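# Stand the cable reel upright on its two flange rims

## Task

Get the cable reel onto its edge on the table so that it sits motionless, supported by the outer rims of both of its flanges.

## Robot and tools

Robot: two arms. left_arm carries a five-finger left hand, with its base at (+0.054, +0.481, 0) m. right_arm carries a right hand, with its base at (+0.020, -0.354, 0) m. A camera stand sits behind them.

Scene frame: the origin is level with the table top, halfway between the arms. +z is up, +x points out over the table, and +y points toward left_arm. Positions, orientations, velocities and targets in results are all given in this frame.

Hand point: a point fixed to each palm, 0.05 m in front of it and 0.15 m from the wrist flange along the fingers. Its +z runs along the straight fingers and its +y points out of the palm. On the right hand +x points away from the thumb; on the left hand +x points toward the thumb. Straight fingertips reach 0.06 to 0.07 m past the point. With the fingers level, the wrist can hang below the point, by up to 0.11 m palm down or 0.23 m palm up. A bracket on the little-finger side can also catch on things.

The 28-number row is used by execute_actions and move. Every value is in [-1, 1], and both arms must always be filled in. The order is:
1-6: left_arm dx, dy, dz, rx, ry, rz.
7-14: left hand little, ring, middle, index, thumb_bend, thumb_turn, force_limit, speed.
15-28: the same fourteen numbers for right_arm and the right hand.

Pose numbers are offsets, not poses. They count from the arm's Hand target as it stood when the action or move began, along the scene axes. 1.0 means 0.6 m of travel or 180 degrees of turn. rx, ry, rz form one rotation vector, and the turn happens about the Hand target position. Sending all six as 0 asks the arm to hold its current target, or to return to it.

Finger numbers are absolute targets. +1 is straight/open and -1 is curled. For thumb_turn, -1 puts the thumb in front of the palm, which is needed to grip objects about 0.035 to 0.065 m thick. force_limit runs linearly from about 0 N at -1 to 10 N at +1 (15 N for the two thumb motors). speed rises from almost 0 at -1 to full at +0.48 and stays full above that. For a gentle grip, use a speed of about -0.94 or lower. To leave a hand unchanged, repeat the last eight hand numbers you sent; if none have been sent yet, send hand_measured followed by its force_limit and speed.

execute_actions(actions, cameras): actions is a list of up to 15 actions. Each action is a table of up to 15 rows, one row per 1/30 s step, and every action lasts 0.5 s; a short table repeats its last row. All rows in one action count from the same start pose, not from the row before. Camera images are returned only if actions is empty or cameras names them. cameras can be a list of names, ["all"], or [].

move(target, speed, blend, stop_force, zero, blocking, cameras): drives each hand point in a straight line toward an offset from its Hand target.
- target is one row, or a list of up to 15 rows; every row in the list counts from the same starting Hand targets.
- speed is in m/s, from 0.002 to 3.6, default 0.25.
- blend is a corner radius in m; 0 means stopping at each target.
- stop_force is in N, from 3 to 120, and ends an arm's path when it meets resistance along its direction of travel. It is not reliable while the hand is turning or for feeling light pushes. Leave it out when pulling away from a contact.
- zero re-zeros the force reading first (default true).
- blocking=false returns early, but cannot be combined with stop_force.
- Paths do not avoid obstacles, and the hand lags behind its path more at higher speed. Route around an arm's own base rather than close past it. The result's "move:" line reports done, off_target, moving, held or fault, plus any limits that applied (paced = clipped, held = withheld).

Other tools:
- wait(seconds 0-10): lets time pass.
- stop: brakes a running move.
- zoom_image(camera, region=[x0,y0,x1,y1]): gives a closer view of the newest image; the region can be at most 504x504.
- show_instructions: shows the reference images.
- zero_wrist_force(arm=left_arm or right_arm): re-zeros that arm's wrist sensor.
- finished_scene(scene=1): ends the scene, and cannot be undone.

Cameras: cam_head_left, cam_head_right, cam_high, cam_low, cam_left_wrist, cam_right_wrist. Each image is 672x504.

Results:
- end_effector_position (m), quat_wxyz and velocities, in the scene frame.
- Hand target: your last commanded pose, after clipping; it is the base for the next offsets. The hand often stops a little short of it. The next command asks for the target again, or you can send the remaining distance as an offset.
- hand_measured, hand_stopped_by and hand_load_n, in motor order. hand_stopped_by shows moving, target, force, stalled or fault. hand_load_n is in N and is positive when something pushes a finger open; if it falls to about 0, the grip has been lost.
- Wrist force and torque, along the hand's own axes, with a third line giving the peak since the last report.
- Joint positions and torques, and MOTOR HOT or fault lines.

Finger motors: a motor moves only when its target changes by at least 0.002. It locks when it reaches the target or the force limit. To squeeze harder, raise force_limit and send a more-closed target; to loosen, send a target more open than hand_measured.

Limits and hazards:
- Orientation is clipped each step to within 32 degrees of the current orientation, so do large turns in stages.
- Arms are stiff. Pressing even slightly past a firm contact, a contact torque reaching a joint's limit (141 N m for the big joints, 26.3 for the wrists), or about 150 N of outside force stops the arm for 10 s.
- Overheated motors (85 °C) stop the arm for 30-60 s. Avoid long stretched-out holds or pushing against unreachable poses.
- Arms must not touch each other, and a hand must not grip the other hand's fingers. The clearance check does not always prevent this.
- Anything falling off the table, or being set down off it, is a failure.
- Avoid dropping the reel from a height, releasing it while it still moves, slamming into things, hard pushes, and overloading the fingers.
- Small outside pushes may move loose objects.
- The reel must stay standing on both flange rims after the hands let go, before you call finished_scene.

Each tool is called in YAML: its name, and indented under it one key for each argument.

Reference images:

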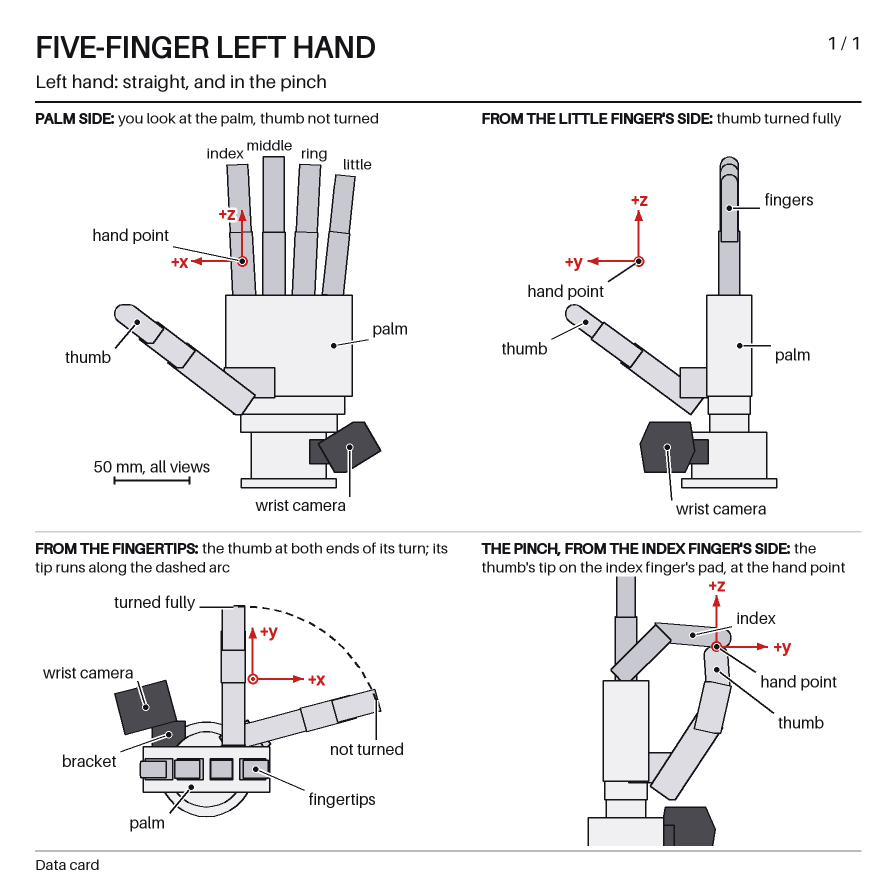

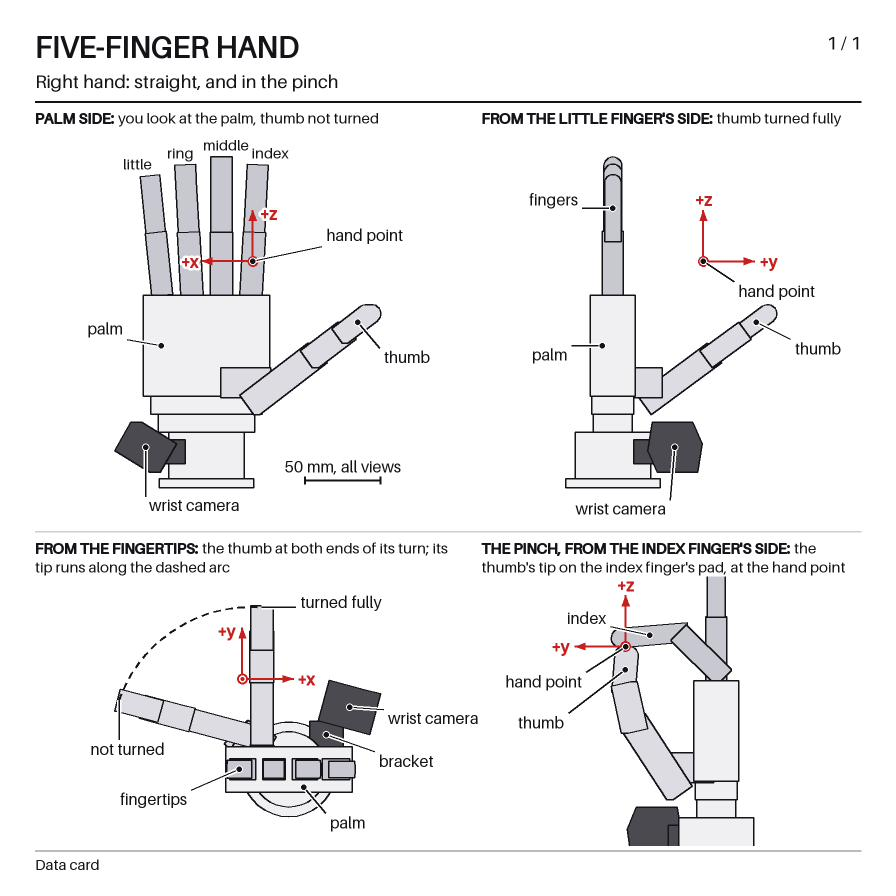

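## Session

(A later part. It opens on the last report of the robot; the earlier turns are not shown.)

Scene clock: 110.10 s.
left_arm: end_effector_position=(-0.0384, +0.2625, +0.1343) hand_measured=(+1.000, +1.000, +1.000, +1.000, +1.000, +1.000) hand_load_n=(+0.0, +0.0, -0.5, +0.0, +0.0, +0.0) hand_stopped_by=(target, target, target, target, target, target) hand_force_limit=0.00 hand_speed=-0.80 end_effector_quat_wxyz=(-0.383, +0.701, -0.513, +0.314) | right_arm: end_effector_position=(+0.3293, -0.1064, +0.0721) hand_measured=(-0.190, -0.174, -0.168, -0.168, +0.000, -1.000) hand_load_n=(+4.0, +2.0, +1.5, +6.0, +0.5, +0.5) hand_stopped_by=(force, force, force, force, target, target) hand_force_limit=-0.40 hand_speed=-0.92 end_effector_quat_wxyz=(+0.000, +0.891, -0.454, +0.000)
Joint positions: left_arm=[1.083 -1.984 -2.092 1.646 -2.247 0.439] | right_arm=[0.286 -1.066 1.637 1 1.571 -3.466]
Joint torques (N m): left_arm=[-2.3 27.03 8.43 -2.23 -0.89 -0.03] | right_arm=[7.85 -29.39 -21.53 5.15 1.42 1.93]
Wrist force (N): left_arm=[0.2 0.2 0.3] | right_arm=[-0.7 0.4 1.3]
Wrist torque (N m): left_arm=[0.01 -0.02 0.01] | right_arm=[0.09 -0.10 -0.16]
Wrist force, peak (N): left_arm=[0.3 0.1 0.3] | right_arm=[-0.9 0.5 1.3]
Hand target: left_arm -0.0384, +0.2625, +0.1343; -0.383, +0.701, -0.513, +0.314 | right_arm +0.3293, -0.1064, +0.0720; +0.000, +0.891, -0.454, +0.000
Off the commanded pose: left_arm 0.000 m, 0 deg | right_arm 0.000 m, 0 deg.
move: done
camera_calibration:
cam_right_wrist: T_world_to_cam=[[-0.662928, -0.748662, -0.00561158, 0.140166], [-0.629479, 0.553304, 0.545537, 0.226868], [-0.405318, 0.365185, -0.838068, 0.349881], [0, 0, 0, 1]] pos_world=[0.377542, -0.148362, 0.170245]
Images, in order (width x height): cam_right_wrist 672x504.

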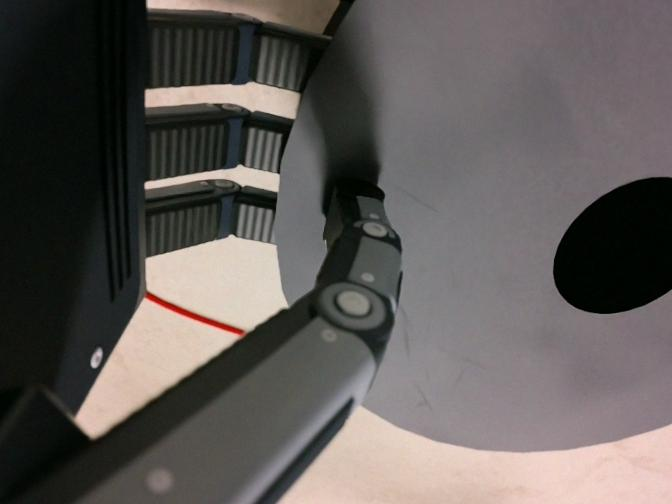

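move:
  target: [0,0,0,0,0,0,1,1,1,1,1,1,0,-0.8,0.2333,0.175,0,0,0,0,-0.3,-0.3,-0.3,-0.3,0.0,-1,-0.4,-0.92]
  speed: 0.08
  cameras: ["cam_right_wrist","cam_head_left","cam_high"]

Scene clock: 115.43 s.
left_arm: end_effector_position=(-0.0384, +0.2625, +0.1343) hand_measured=(+1.000, +1.000, +1.000, +1.000, +1.000, +1.000) hand_load_n=(+0.0, +0.0, +0.0, +0.0, +0.0, -0.5) hand_stopped_by=(target, target, target, target, target, target) hand_force_limit=0.00 hand_speed=-0.80 end_effector_quat_wxyz=(-0.383, +0.701, -0.513, +0.314) | right_arm: end_effector_position=(+0.4693, -0.0014, +0.0720) hand_measured=(-0.190, -0.174, -0.168, -0.168, +0.004, -1.000) hand_load_n=(+6.5, +1.5, +0.0, +0.0, +16.0, -4.5) hand_stopped_by=(force, force, force, force, target, target) hand_force_limit=-0.40 hand_speed=-0.92 end_effector_quat_wxyz=(+0.000, +0.891, -0.454, +0.000)
Joint positions: left_arm=[1.083 -1.984 -2.092 1.646 -2.247 0.439] | right_arm=[0.382 -0.656 0.913 1.315 1.571 -3.37]
Joint torques (N m): left_arm=[-1.98 27.39 8.68 -2.16 -0.92 0] | right_arm=[9.25 -37.21 -20.73 1.12 0.75 2.58]
Wrist force (N): left_arm=[0.1 0.2 0.2] | right_arm=[2.8 7.0 -17.5]
Wrist torque (N m): left_arm=[0.01 -0.01 0.00] | right_arm=[0.28 0.00 -0.24]
Wrist force, peak (N): left_arm=[0.4 0.1 0.1] | right_arm=[5.1 7.7 -23.2]
Hand target: left_arm -0.0384, +0.2625, +0.1343; -0.383, +0.701, -0.513, +0.314 | right_arm +0.4693, -0.0014, +0.0720; +0.000, +0.891, -0.454, +0.000
Off the commanded pose: left_arm 0.000 m, 0 deg | right_arm 0.000 m, 0 deg.
move: done
camera_calibration:
cam_right_wrist: T_world_to_cam=[[-0.662975, -0.74862, -0.00557152, 0.311604], [-0.629429, 0.55336, 0.545538, 0.256875], [-0.405318, 0.365185, -0.838068, 0.368281], [0, 0, 0, 1]] pos_world=[0.517541, -0.0433618, 0.170246]
Images, in order (width x height): cam_head_left 672x504, cam_high 672x504, cam_right_wrist 672x504.

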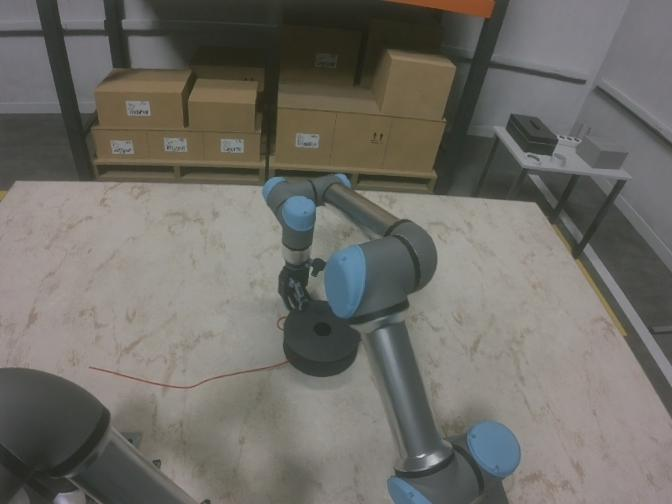

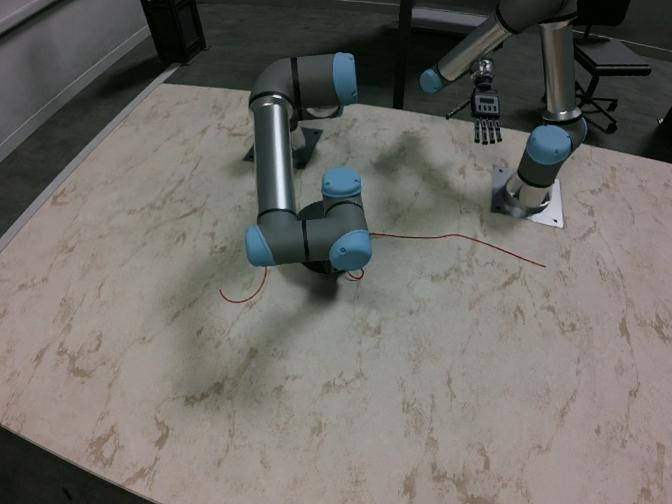

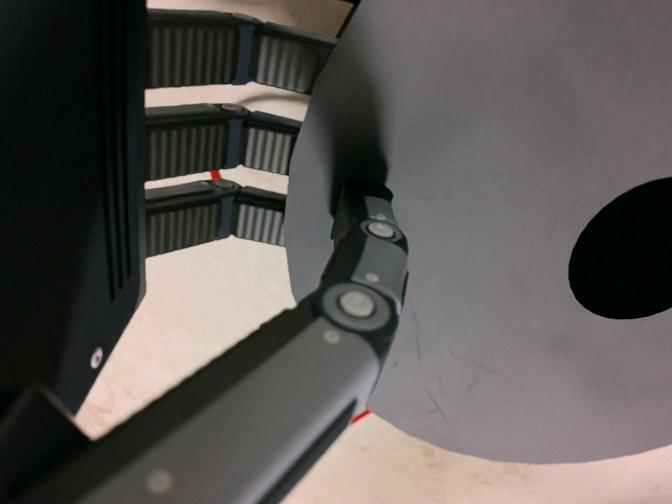

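move:
  target: [0,0,0,0,0,0,1,1,1,1,1,1,0,-0.8,0,0,0.01,0,0,0,-0.3,-0.3,-0.3,-0.3,0.0,-1,-0.4,-0.92]
  speed: 0.03
  cameras: ["cam_right_wrist","cam_head_left","cam_low"]

zoom_image:
  camera: "cam_low"
  region: [170, 190, 330, 350]

zoom_image:
  camera: "cam_head_left"
  region: [230, 250, 390, 410]

Scene clock: 119.13 s.
left_arm: end_effector_position=(-0.0384, +0.2625, +0.1343) hand_measured=(+1.000, +1.000, +1.000, +1.000, +1.000, +1.000) hand_load_n=(+0.0, +0.0, +0.0, +0.0, +0.0, +0.0) hand_stopped_by=(target, target, target, target, target, target) hand_force_limit=0.00 hand_speed=-0.80 end_effector_quat_wxyz=(-0.383, +0.701, -0.513, +0.314) | right_arm: end_effector_position=(+0.4693, -0.0014, +0.0780) hand_measured=(-0.190, -0.174, -0.168, -0.168, +0.004, -1.000) hand_load_n=(+1.5, +2.0, +3.5, +5.5, +8.5, -1.0) hand_stopped_by=(force, force, force, force, target, target) hand_force_limit=-0.40 hand_speed=-0.92 end_effector_quat_wxyz=(+0.000, +0.891, -0.454, +0.000)
Joint positions: left_arm=[1.083 -1.984 -2.092 1.646 -2.247 0.439] | right_arm=[0.382 -0.66 0.905 1.326 1.571 -3.37]
Joint torques (N m): left_arm=[-1.94 27.62 8.05 -2.23 -0.85 -0.02] | right_arm=[2.11 -60.48 -23.86 5.19 0.62 -0.08]
Wrist force (N): left_arm=[0.1 0.1 0.0] | right_arm=[-0.9 0.5 1.9]
Wrist torque (N m): left_arm=[0.01 -0.02 0.00] | right_arm=[0.17 0.00 -0.16]
Wrist force, peak (N): left_arm=[0.2 0.4 0.2] | right_arm=[3.3 7.0 -17.7]
Hand target: left_arm -0.0384, +0.2625, +0.1343; -0.383, +0.701, -0.513, +0.314 | right_arm +0.4693, -0.0014, +0.0780; +0.000, +0.891, -0.454, +0.000
Off the commanded pose: left_arm 0.000 m, 0 deg | right_arm 0.000 m, 0 deg.
move: done
camera_calibration:
cam_right_wrist: T_world_to_cam=[[-0.662975, -0.74862, -0.00557152, 0.311712], [-0.629429, 0.55336, 0.545538, 0.253601], [-0.405318, 0.365185, -0.838068, 0.373189], [0, 0, 0, 1]] pos_world=[0.517541, -0.0432618, 0.176146]
Images, in order (width x height): cam_head_left 672x504, cam_low 672x504, cam_right_wrist 672x504.

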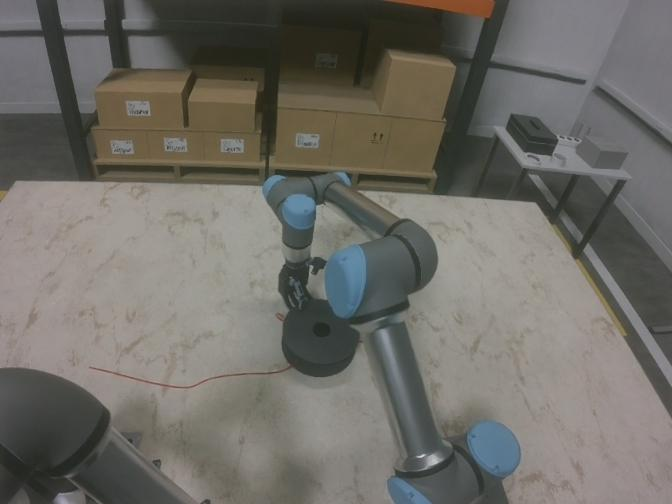

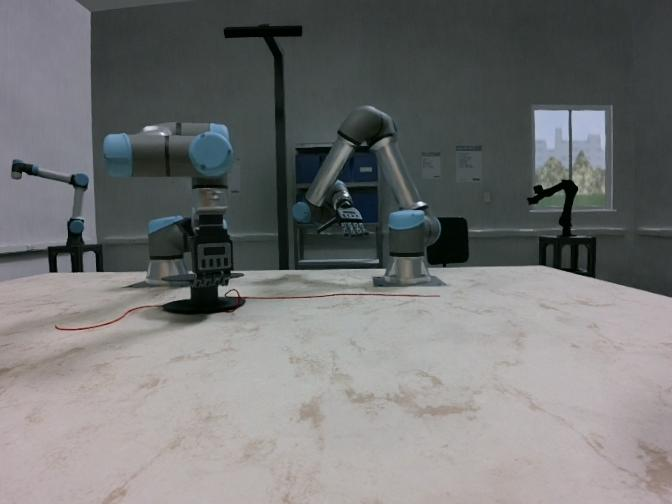

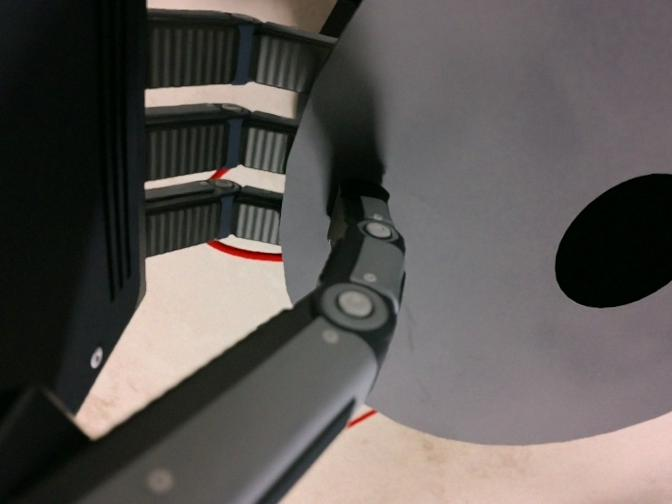

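Scaled by 3.150 from the camera's 672x504 image, which has a finer 960x720 frame.

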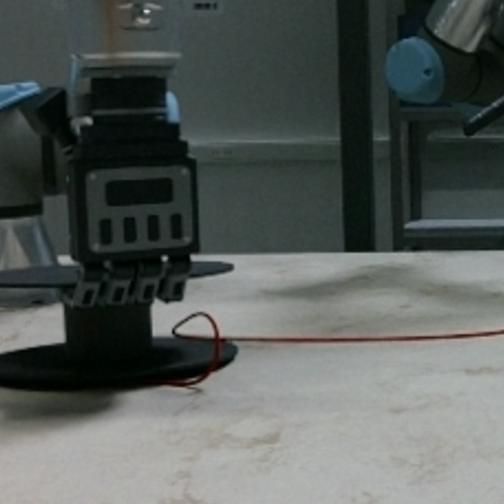

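Scaled by 3.150 from the camera's 672x504 image, which has a finer 960x720 frame.

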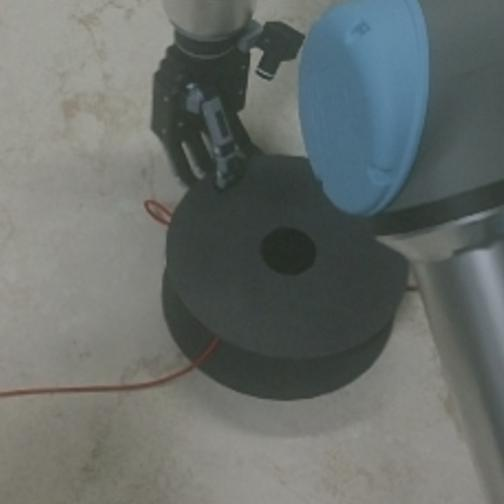

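move:
  target:
    - [0,0,0,0,0,0,1,1,1,1,1,1,0,-0.8,-0.0333,-0.0242,0.0623,0.049,-0.0674,0,-0.3,-0.3,-0.3,-0.3,0.0,-1,-0.4,-0.92]
    - [0,0,0,0,0,0,1,1,1,1,1,1,0,-0.8,-0.0805,-0.0585,0.1215,0.098,-0.1348,0,-0.3,-0.3,-0.3,-0.3,0.0,-1,-0.4,-0.92]
  speed: 0.08
  blend: 0.01
  cameras: ["cam_right_wrist","cam_head_left","cam_low","cam_high"]

zoom_image:
  camera: "cam_low"
  region: [150, 190, 310, 350]

zoom_image:
  camera: "cam_head_left"
  region: [230, 250, 390, 410]

Scene clock: 129.10 s.
left_arm: end_effector_position=(-0.0384, +0.2625, +0.1343) hand_measured=(+1.000, +1.000, +1.000, +1.000, +1.000, +1.000) hand_load_n=(+0.0, +0.0, +0.0, +0.0, +0.0, -0.5) hand_stopped_by=(target, target, target, target, target, target) hand_force_limit=0.00 hand_speed=-0.80 end_effector_quat_wxyz=(-0.383, +0.701, -0.513, +0.314) | right_arm: end_effector_position=(+0.4210, -0.0365, +0.1509) hand_measured=(-0.190, -0.174, -0.168, -0.168, +0.004, -1.000) hand_load_n=(+2.0, +1.0, +1.0, +6.0, +7.5, -1.0) hand_stopped_by=(force, force, force, force, target, target) hand_force_limit=-0.40 hand_speed=-0.92 end_effector_quat_wxyz=(-0.230, +0.861, -0.439, +0.117)
Joint positions: left_arm=[1.083 -1.984 -2.092 1.646 -2.247 0.439] | right_arm=[0.279 -1.256 1.57 0.758 1.407 -3.432]
Joint torques (N m): left_arm=[-1.83 27.31 8.45 -2.12 -0.99 -0.07] | right_arm=[-7.41 -39.5 -11.92 -0.99 -1.71 -1.72]
Wrist force (N): left_arm=[0.2 -0.1 0.2] | right_arm=[-0.4 0.9 1.6]
Wrist torque (N m): left_arm=[-0.02 -0.02 0.01] | right_arm=[0.05 -0.01 0.10]
Wrist force, peak (N): left_arm=[0.2 0.0 0.3] | right_arm=[-1.0 0.5 2.2]
Hand target: left_arm -0.0384, +0.2625, +0.1343; -0.383, +0.701, -0.513, +0.314 | right_arm +0.4210, -0.0365, +0.1509; -0.231, +0.861, -0.439, +0.117
Off the commanded pose: left_arm 0.000 m, 0 deg | right_arm 0.000 m, 0 deg.
move: done
camera_calibration:
cam_right_wrist: T_world_to_cam=[[-0.555019, -0.670104, -0.492865, 0.28476], [-0.830067, 0.407517, 0.380681, 0.306858], [-0.0542448, 0.620396, -0.782411, 0.280684], [0, 0, 0, 1]] pos_world=[0.427985, -0.108366, 0.243144]
Images, in order (width x height): cam_head_left 672x504, cam_high 672x504, cam_low 672x504, cam_right_wrist 672x504.

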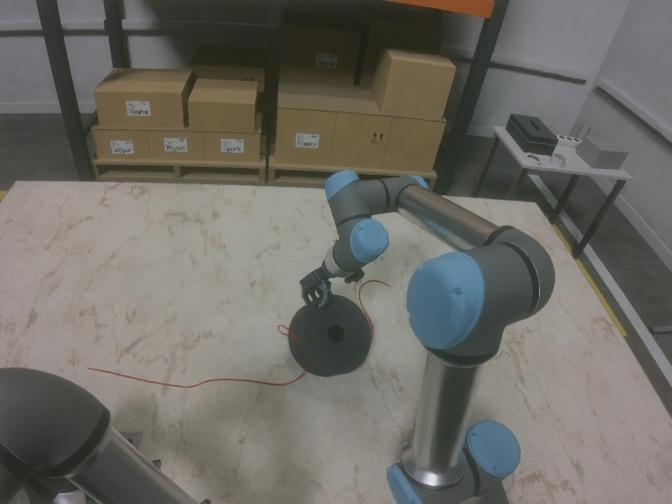

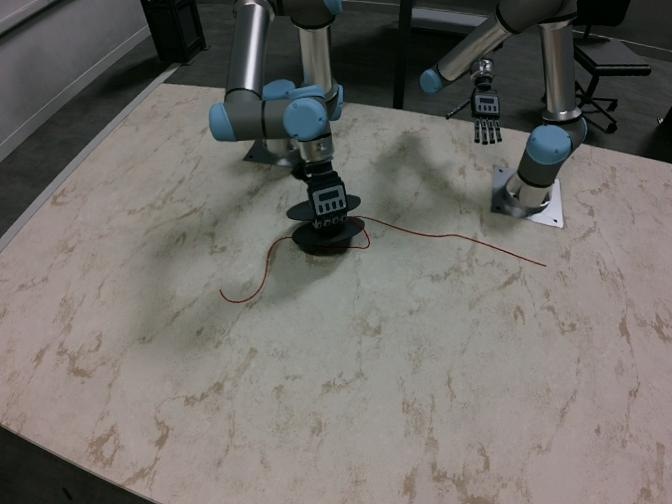

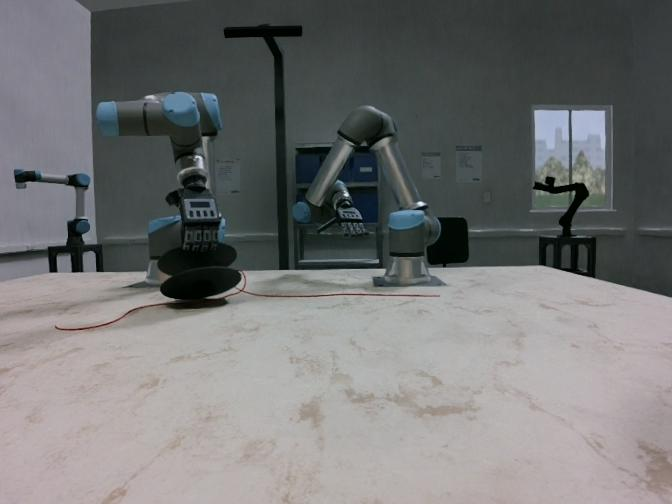

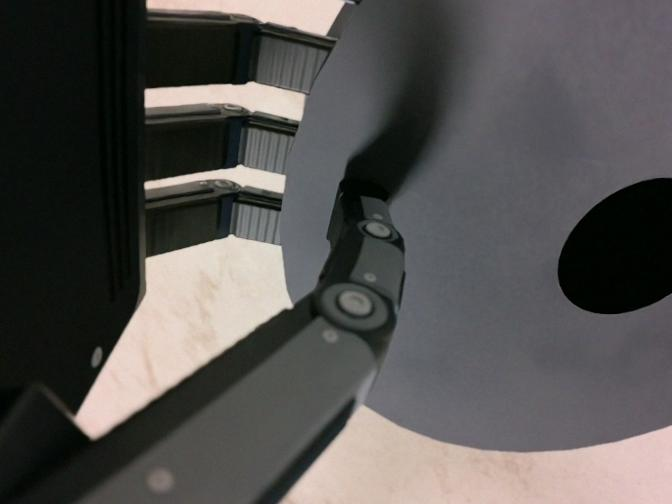

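Scaled by 3.150 from the camera's 672x504 image, which has a finer 960x720 frame.

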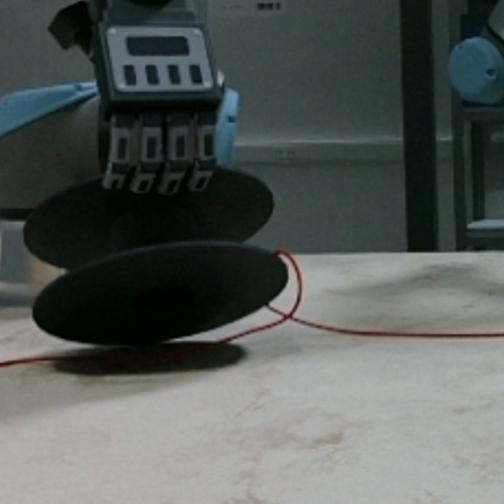

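Scaled by 3.150 from the camera's 672x504 image, which has a finer 960x720 frame.

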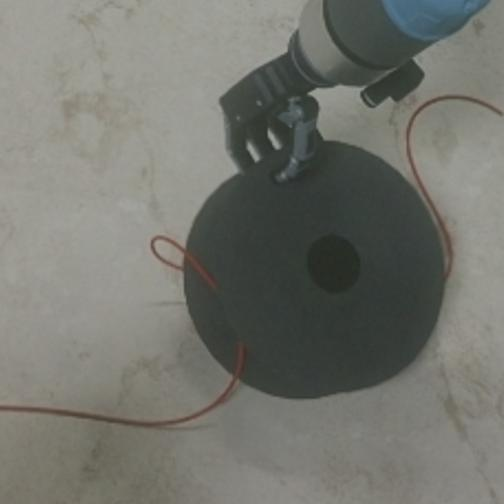

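move:
  target:
    - [0,0,0,0,0,0,1,1,1,1,1,1,0,-0.8,-0.0589,-0.0428,0.053,0.0653,-0.0899,0,-0.3,-0.3,-0.3,-0.3,0.0,-1,-0.4,-0.92]
    - [0,0,0,0,0,0,1,1,1,1,1,1,0,-0.8,-0.0825,-0.06,0.067,0.098,-0.1348,0,-0.3,-0.3,-0.3,-0.3,0.0,-1,-0.4,-0.92]
  speed: 0.08
  blend: 0.01
  cameras: ["cam_right_wrist","cam_head_left","cam_low","cam_high"]

zoom_image:
  camera: "cam_low"
  region: [150, 190, 310, 350]

zoom_image:
  camera: "cam_head_left"
  region: [230, 250, 390, 410]

Scene clock: 137.23 s.
left_arm: end_effector_position=(-0.0384, +0.2625, +0.1343) hand_measured=(+1.000, +1.000, +1.000, +1.000, +1.000, +1.000) hand_load_n=(+0.0, +0.0, +0.0, +0.0, +0.0, +0.0) hand_stopped_by=(target, target, target, target, target, target) hand_force_limit=0.00 hand_speed=-0.80 end_effector_quat_wxyz=(-0.383, +0.701, -0.513, +0.314) | right_arm: end_effector_position=(+0.3715, -0.0725, +0.1911) hand_measured=(-0.190, -0.174, -0.168, -0.168, +0.004, -1.000) hand_load_n=(+2.0, +1.0, +1.0, +5.5, +8.0, -0.5) hand_stopped_by=(force, force, force, force, target, target) hand_force_limit=-0.40 hand_speed=-0.92 end_effector_quat_wxyz=(-0.445, +0.772, -0.393, +0.227)
Joint positions: left_arm=[1.083 -1.984 -2.092 1.646 -2.247 0.439] | right_arm=[0.042 -1.778 2.11 0.27 1.085 -3.451]
Joint torques (N m): left_arm=[-1.89 27.23 7.97 -2.15 -0.91 0.1] | right_arm=[-6.42 -18.34 -13.72 -2.66 -2 1.95]
Wrist force (N): left_arm=[0.2 0.2 0.0] | right_arm=[-0.1 1.0 2.3]
Wrist torque (N m): left_arm=[0.03 -0.04 0.01] | right_arm=[-0.18 0.00 0.04]
Wrist force, peak (N): left_arm=[0.2 0.2 0.4] | right_arm=[-0.1 1.2 2.5]
Hand target: left_arm -0.0384, +0.2625, +0.1343; -0.383, +0.701, -0.513, +0.314 | right_arm +0.3715, -0.0725, +0.1911; -0.445, +0.772, -0.393, +0.227
Off the commanded pose: left_arm 0.000 m, 0 deg | right_arm 0.000 m, 0 deg.
move: done
camera_calibration:
cam_right_wrist: T_world_to_cam=[[-0.264319, -0.458887, -0.848268, 0.22822], [-0.937242, 0.329608, 0.113736, 0.350347], [0.227404, 0.825095, -0.51721, 0.191297], [0, 0, 0, 1]] pos_world=[0.345181, -0.168588, 0.252685]
Images, in order (width x height): cam_head_left 672x504, cam_high 672x504, cam_low 672x504, cam_right_wrist 672x504.

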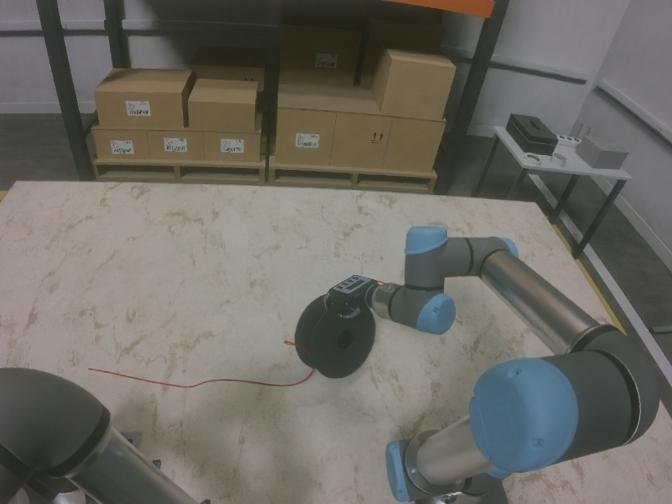

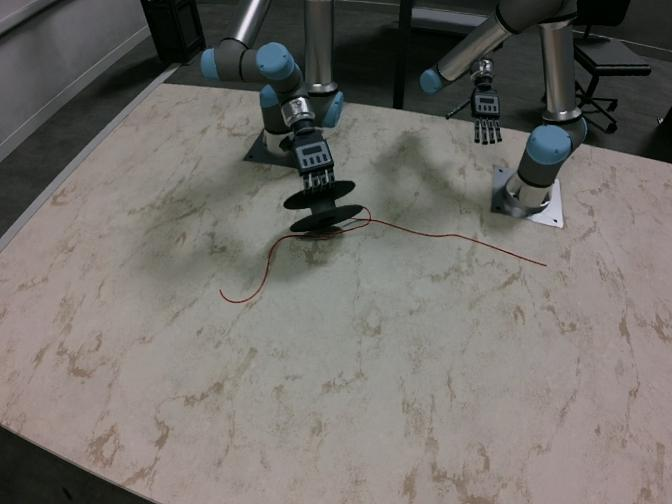

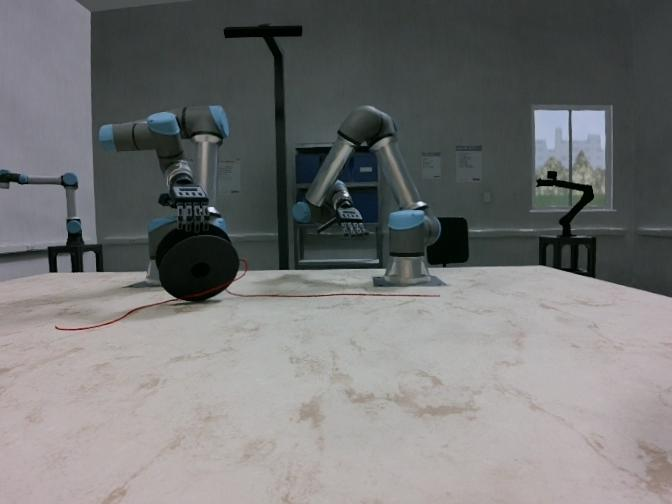

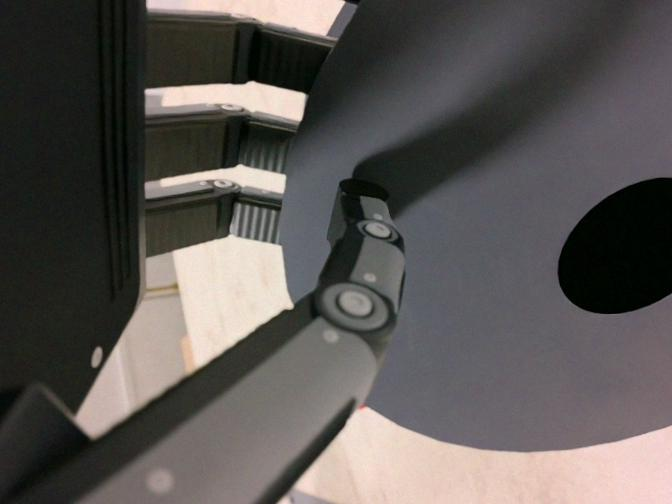

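Scaled by 3.150 from the camera's 672x504 image, which has a finer 960x720 frame.

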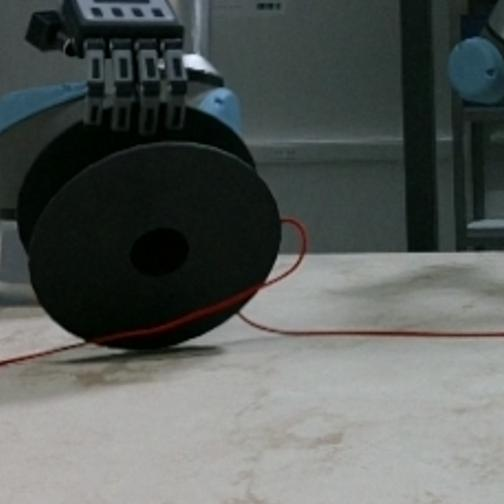

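Scaled by 3.150 from the camera's 672x504 image, which has a finer 960x720 frame.

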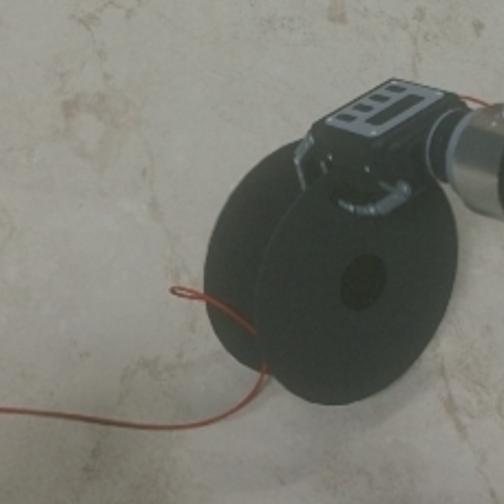

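move:
  target:
    - [0,0,0,0,0,0,1,1,1,1,1,1,0,-0.8,-0.0359,-0.0261,0.003,0.0261,-0.0359,0,-0.3,-0.3,-0.3,-0.3,0.0,-1,-0.4,-0.92]
    - [0,0,0,0,0,0,1,1,1,1,1,1,0,-0.8,-0.0359,-0.0261,0.053,0.0261,-0.0359,0,-0.3,-0.3,-0.3,-0.3,0.0,-1,-0.4,-0.92]
  speed: 0.06
  cameras: ["cam_right_wrist","cam_head_left","cam_low"]

zoom_image:
  camera: "cam_low"
  region: [150, 190, 310, 350]

zoom_image:
  camera: "cam_head_left"
  region: [250, 250, 410, 410]

Scene clock: 147.03 s.
left_arm: end_effector_position=(-0.0384, +0.2625, +0.1343) hand_measured=(+1.000, +1.000, +1.000, +1.000, +1.000, +1.000) hand_load_n=(+0.0, +0.0, +0.0, +0.0, +0.0, -0.5) hand_stopped_by=(target, target, target, target, target, target) hand_force_limit=0.00 hand_speed=-0.80 end_effector_quat_wxyz=(-0.383, +0.701, -0.513, +0.314) | right_arm: end_effector_position=(+0.3500, -0.0881, +0.2229) hand_measured=(-0.190, -0.174, -0.168, -0.168, +0.002, -1.000) hand_load_n=(+2.5, +1.5, +0.5, +6.0, +5.0, -0.5) hand_stopped_by=(force, force, force, force, target, target) hand_force_limit=-0.40 hand_speed=-0.92 end_effector_quat_wxyz=(-0.498, +0.739, -0.376, +0.253)
Joint positions: left_arm=[1.083 -1.984 -2.092 1.646 -2.247 0.439] | right_arm=[-0.11 -1.974 2.214 0.255 0.912 -3.46]
Joint torques (N m): left_arm=[-1.84 27.54 7.95 -2.08 -1.06 0.01] | right_arm=[-7.97 -11.75 -27.11 2.21 -2.08 -1.65]
Wrist force (N): left_arm=[0.2 0.1 0.0] | right_arm=[0.0 1.4 2.4]
Wrist torque (N m): left_arm=[0.03 -0.03 0.00] | right_arm=[-0.21 0.00 0.19]
Wrist force, peak (N): left_arm=[0.1 0.4 0.3] | right_arm=[0.0 -8.1 -0.4]
Hand target: left_arm -0.0384, +0.2625, +0.1343; -0.383, +0.701, -0.513, +0.314 | right_arm +0.3500, -0.0882, +0.2229; -0.498, +0.739, -0.376, +0.253
Off the commanded pose: left_arm 0.000 m, 0 deg | right_arm 0.000 m, 0 deg.
move: done
camera_calibration:
cam_right_wrist: T_world_to_cam=[[-0.165012, -0.386676, -0.907333, 0.226992], [-0.945622, 0.323474, 0.0341215, 0.351851], [0.280305, 0.863624, -0.419026, 0.1886], [0, 0, 0, 1]] pos_world=[0.317309, -0.188922, 0.27298]
Images, in order (width x height): cam_head_left 672x504, cam_low 672x504, cam_right_wrist 672x504.

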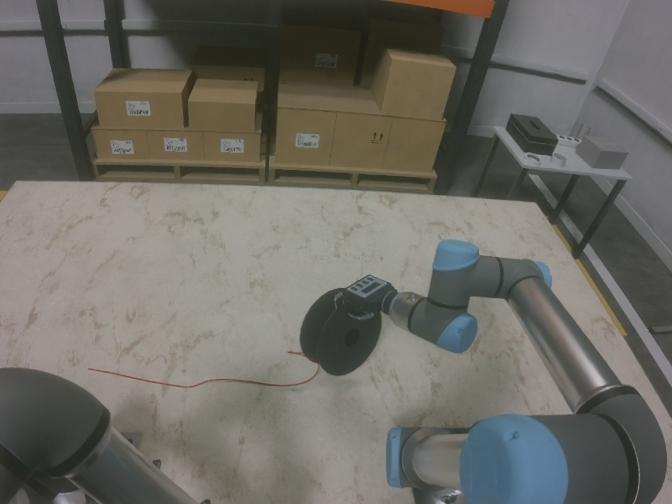

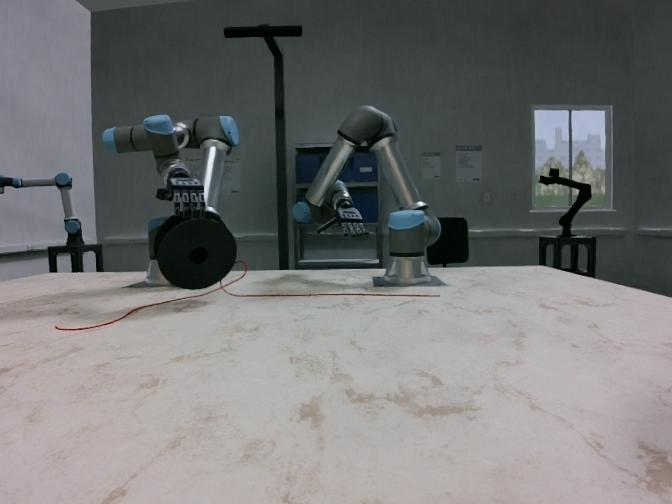

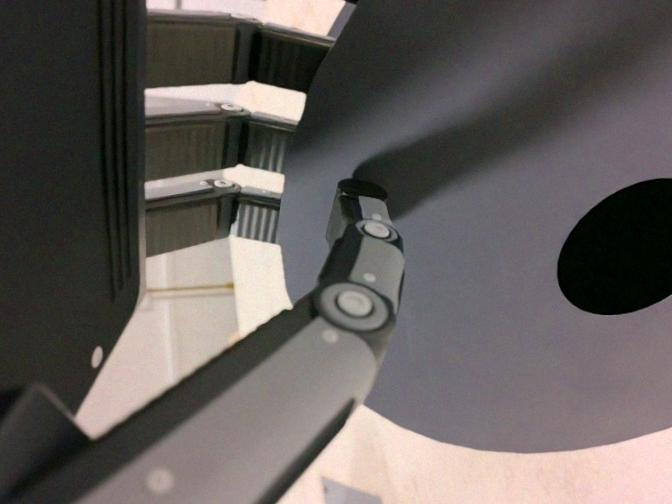

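Scaled by 3.150 from the camera's 672x504 image, which has a finer 960x720 frame.

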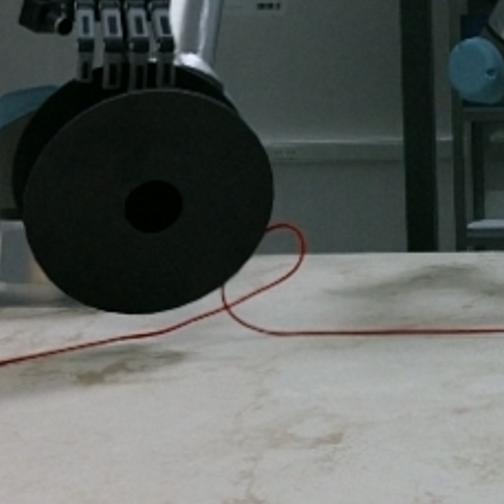

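Scaled by 3.150 from the camera's 672x504 image, which has a finer 960x720 frame.

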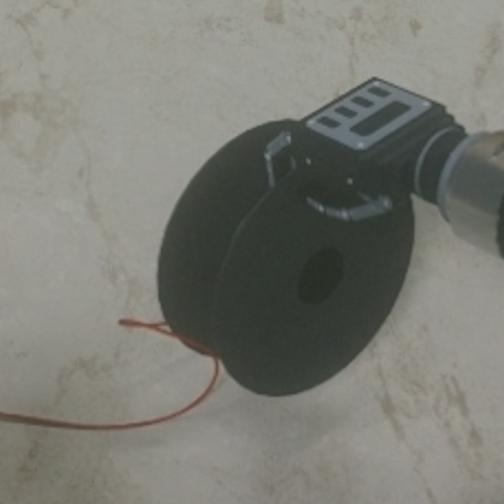

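move:
  target: [0,0,0,0,0,0,1,1,1,1,1,1,0,-0.8,0,0,0.2,0,0,0,-0.3,-0.3,-0.3,-0.3,0.0,-1,-0.4,-0.92]
  speed: 0.08
  cameras: ["cam_head_left","cam_low"]

zoom_image:
  camera: "cam_low"
  region: [150, 160, 310, 320]

zoom_image:
  camera: "cam_head_left"
  region: [250, 250, 410, 410]

Scene clock: 152.03 s.
left_arm: end_effector_position=(-0.0384, +0.2625, +0.1343) hand_measured=(+1.000, +1.000, +1.000, +1.000, +1.000, +1.000) hand_load_n=(+0.0, +0.0, -0.5, +0.0, +0.0, -0.5) hand_stopped_by=(target, target, target, target, target, target) hand_force_limit=0.00 hand_speed=-0.80 end_effector_quat_wxyz=(-0.383, +0.701, -0.513, +0.314) | right_arm: end_effector_position=(+0.3500, -0.0881, +0.3429) hand_measured=(-0.190, -0.174, -0.168, -0.168, +0.002, -1.000) hand_load_n=(+2.5, +1.5, +1.0, +6.0, +5.5, -0.5) hand_stopped_by=(force, force, force, force, target, target) hand_force_limit=-0.40 hand_speed=-0.92 end_effector_quat_wxyz=(-0.498, +0.739, -0.376, +0.253)
Joint positions: left_arm=[1.083 -1.984 -2.092 1.646 -2.247 0.439] | right_arm=[-0.11 -1.999 1.92 0.574 0.912 -3.46]
Joint torques (N m): left_arm=[-1.25 27.32 7.66 -2 -1.07 0.04] | right_arm=[-7.51 4.07 -29.17 2.38 -2.08 -1.68]
Wrist force (N): left_arm=[0.2 0.1 0.1] | right_arm=[-0.2 1.7 2.5]
Wrist torque (N m): left_arm=[0.01 -0.03 0.01] | right_arm=[-0.16 0.02 0.20]
Wrist force, peak (N): left_arm=[0.3 0.4 0.2] | right_arm=[-0.3 2.2 2.4]
Hand target: left_arm -0.0384, +0.2625, +0.1343; -0.383, +0.701, -0.513, +0.314 | right_arm +0.3500, -0.0882, +0.3429; -0.498, +0.739, -0.376, +0.253
Off the commanded pose: left_arm 0.000 m, 0 deg | right_arm 0.000 m, 0 deg.
move: done
Images, in order (width x height): cam_head_left 672x504, cam_low 672x504.

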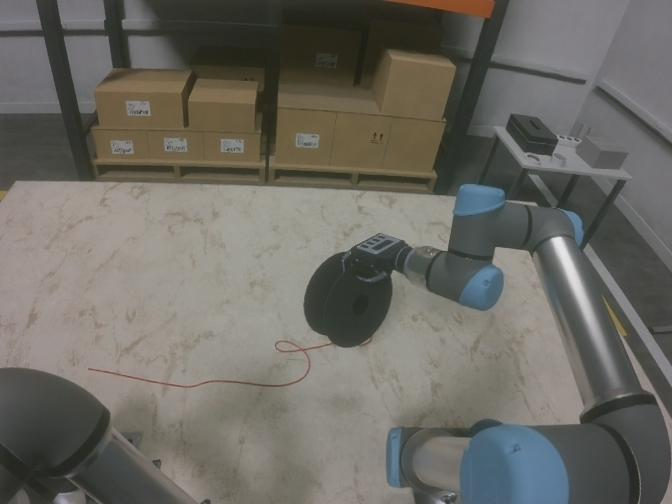

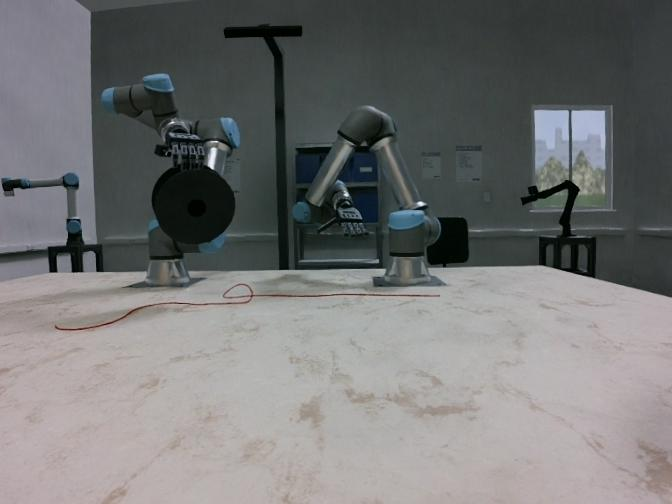

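Scaled by 3.150 from the camera's 672x504 image, which has a finer 960x720 frame.

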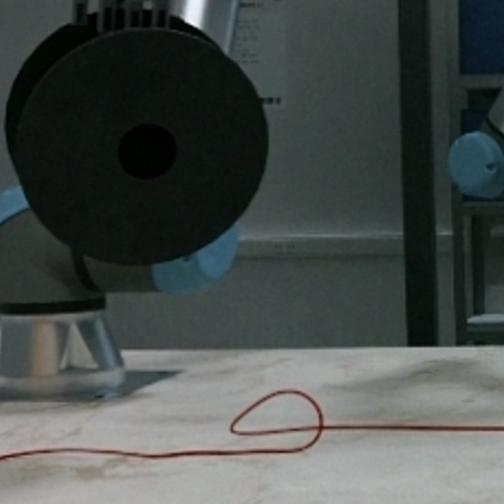

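Scaled by 3.150 from the camera's 672x504 image, which has a finer 960x720 frame.

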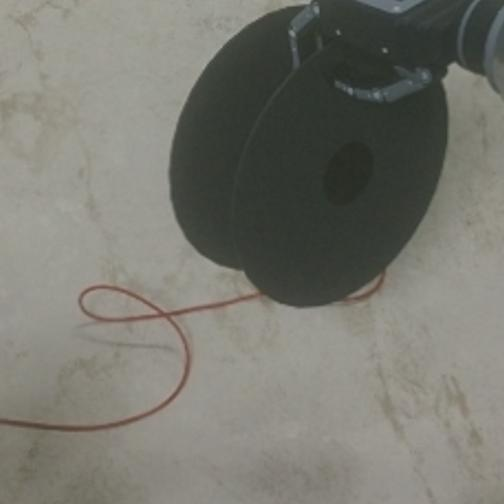

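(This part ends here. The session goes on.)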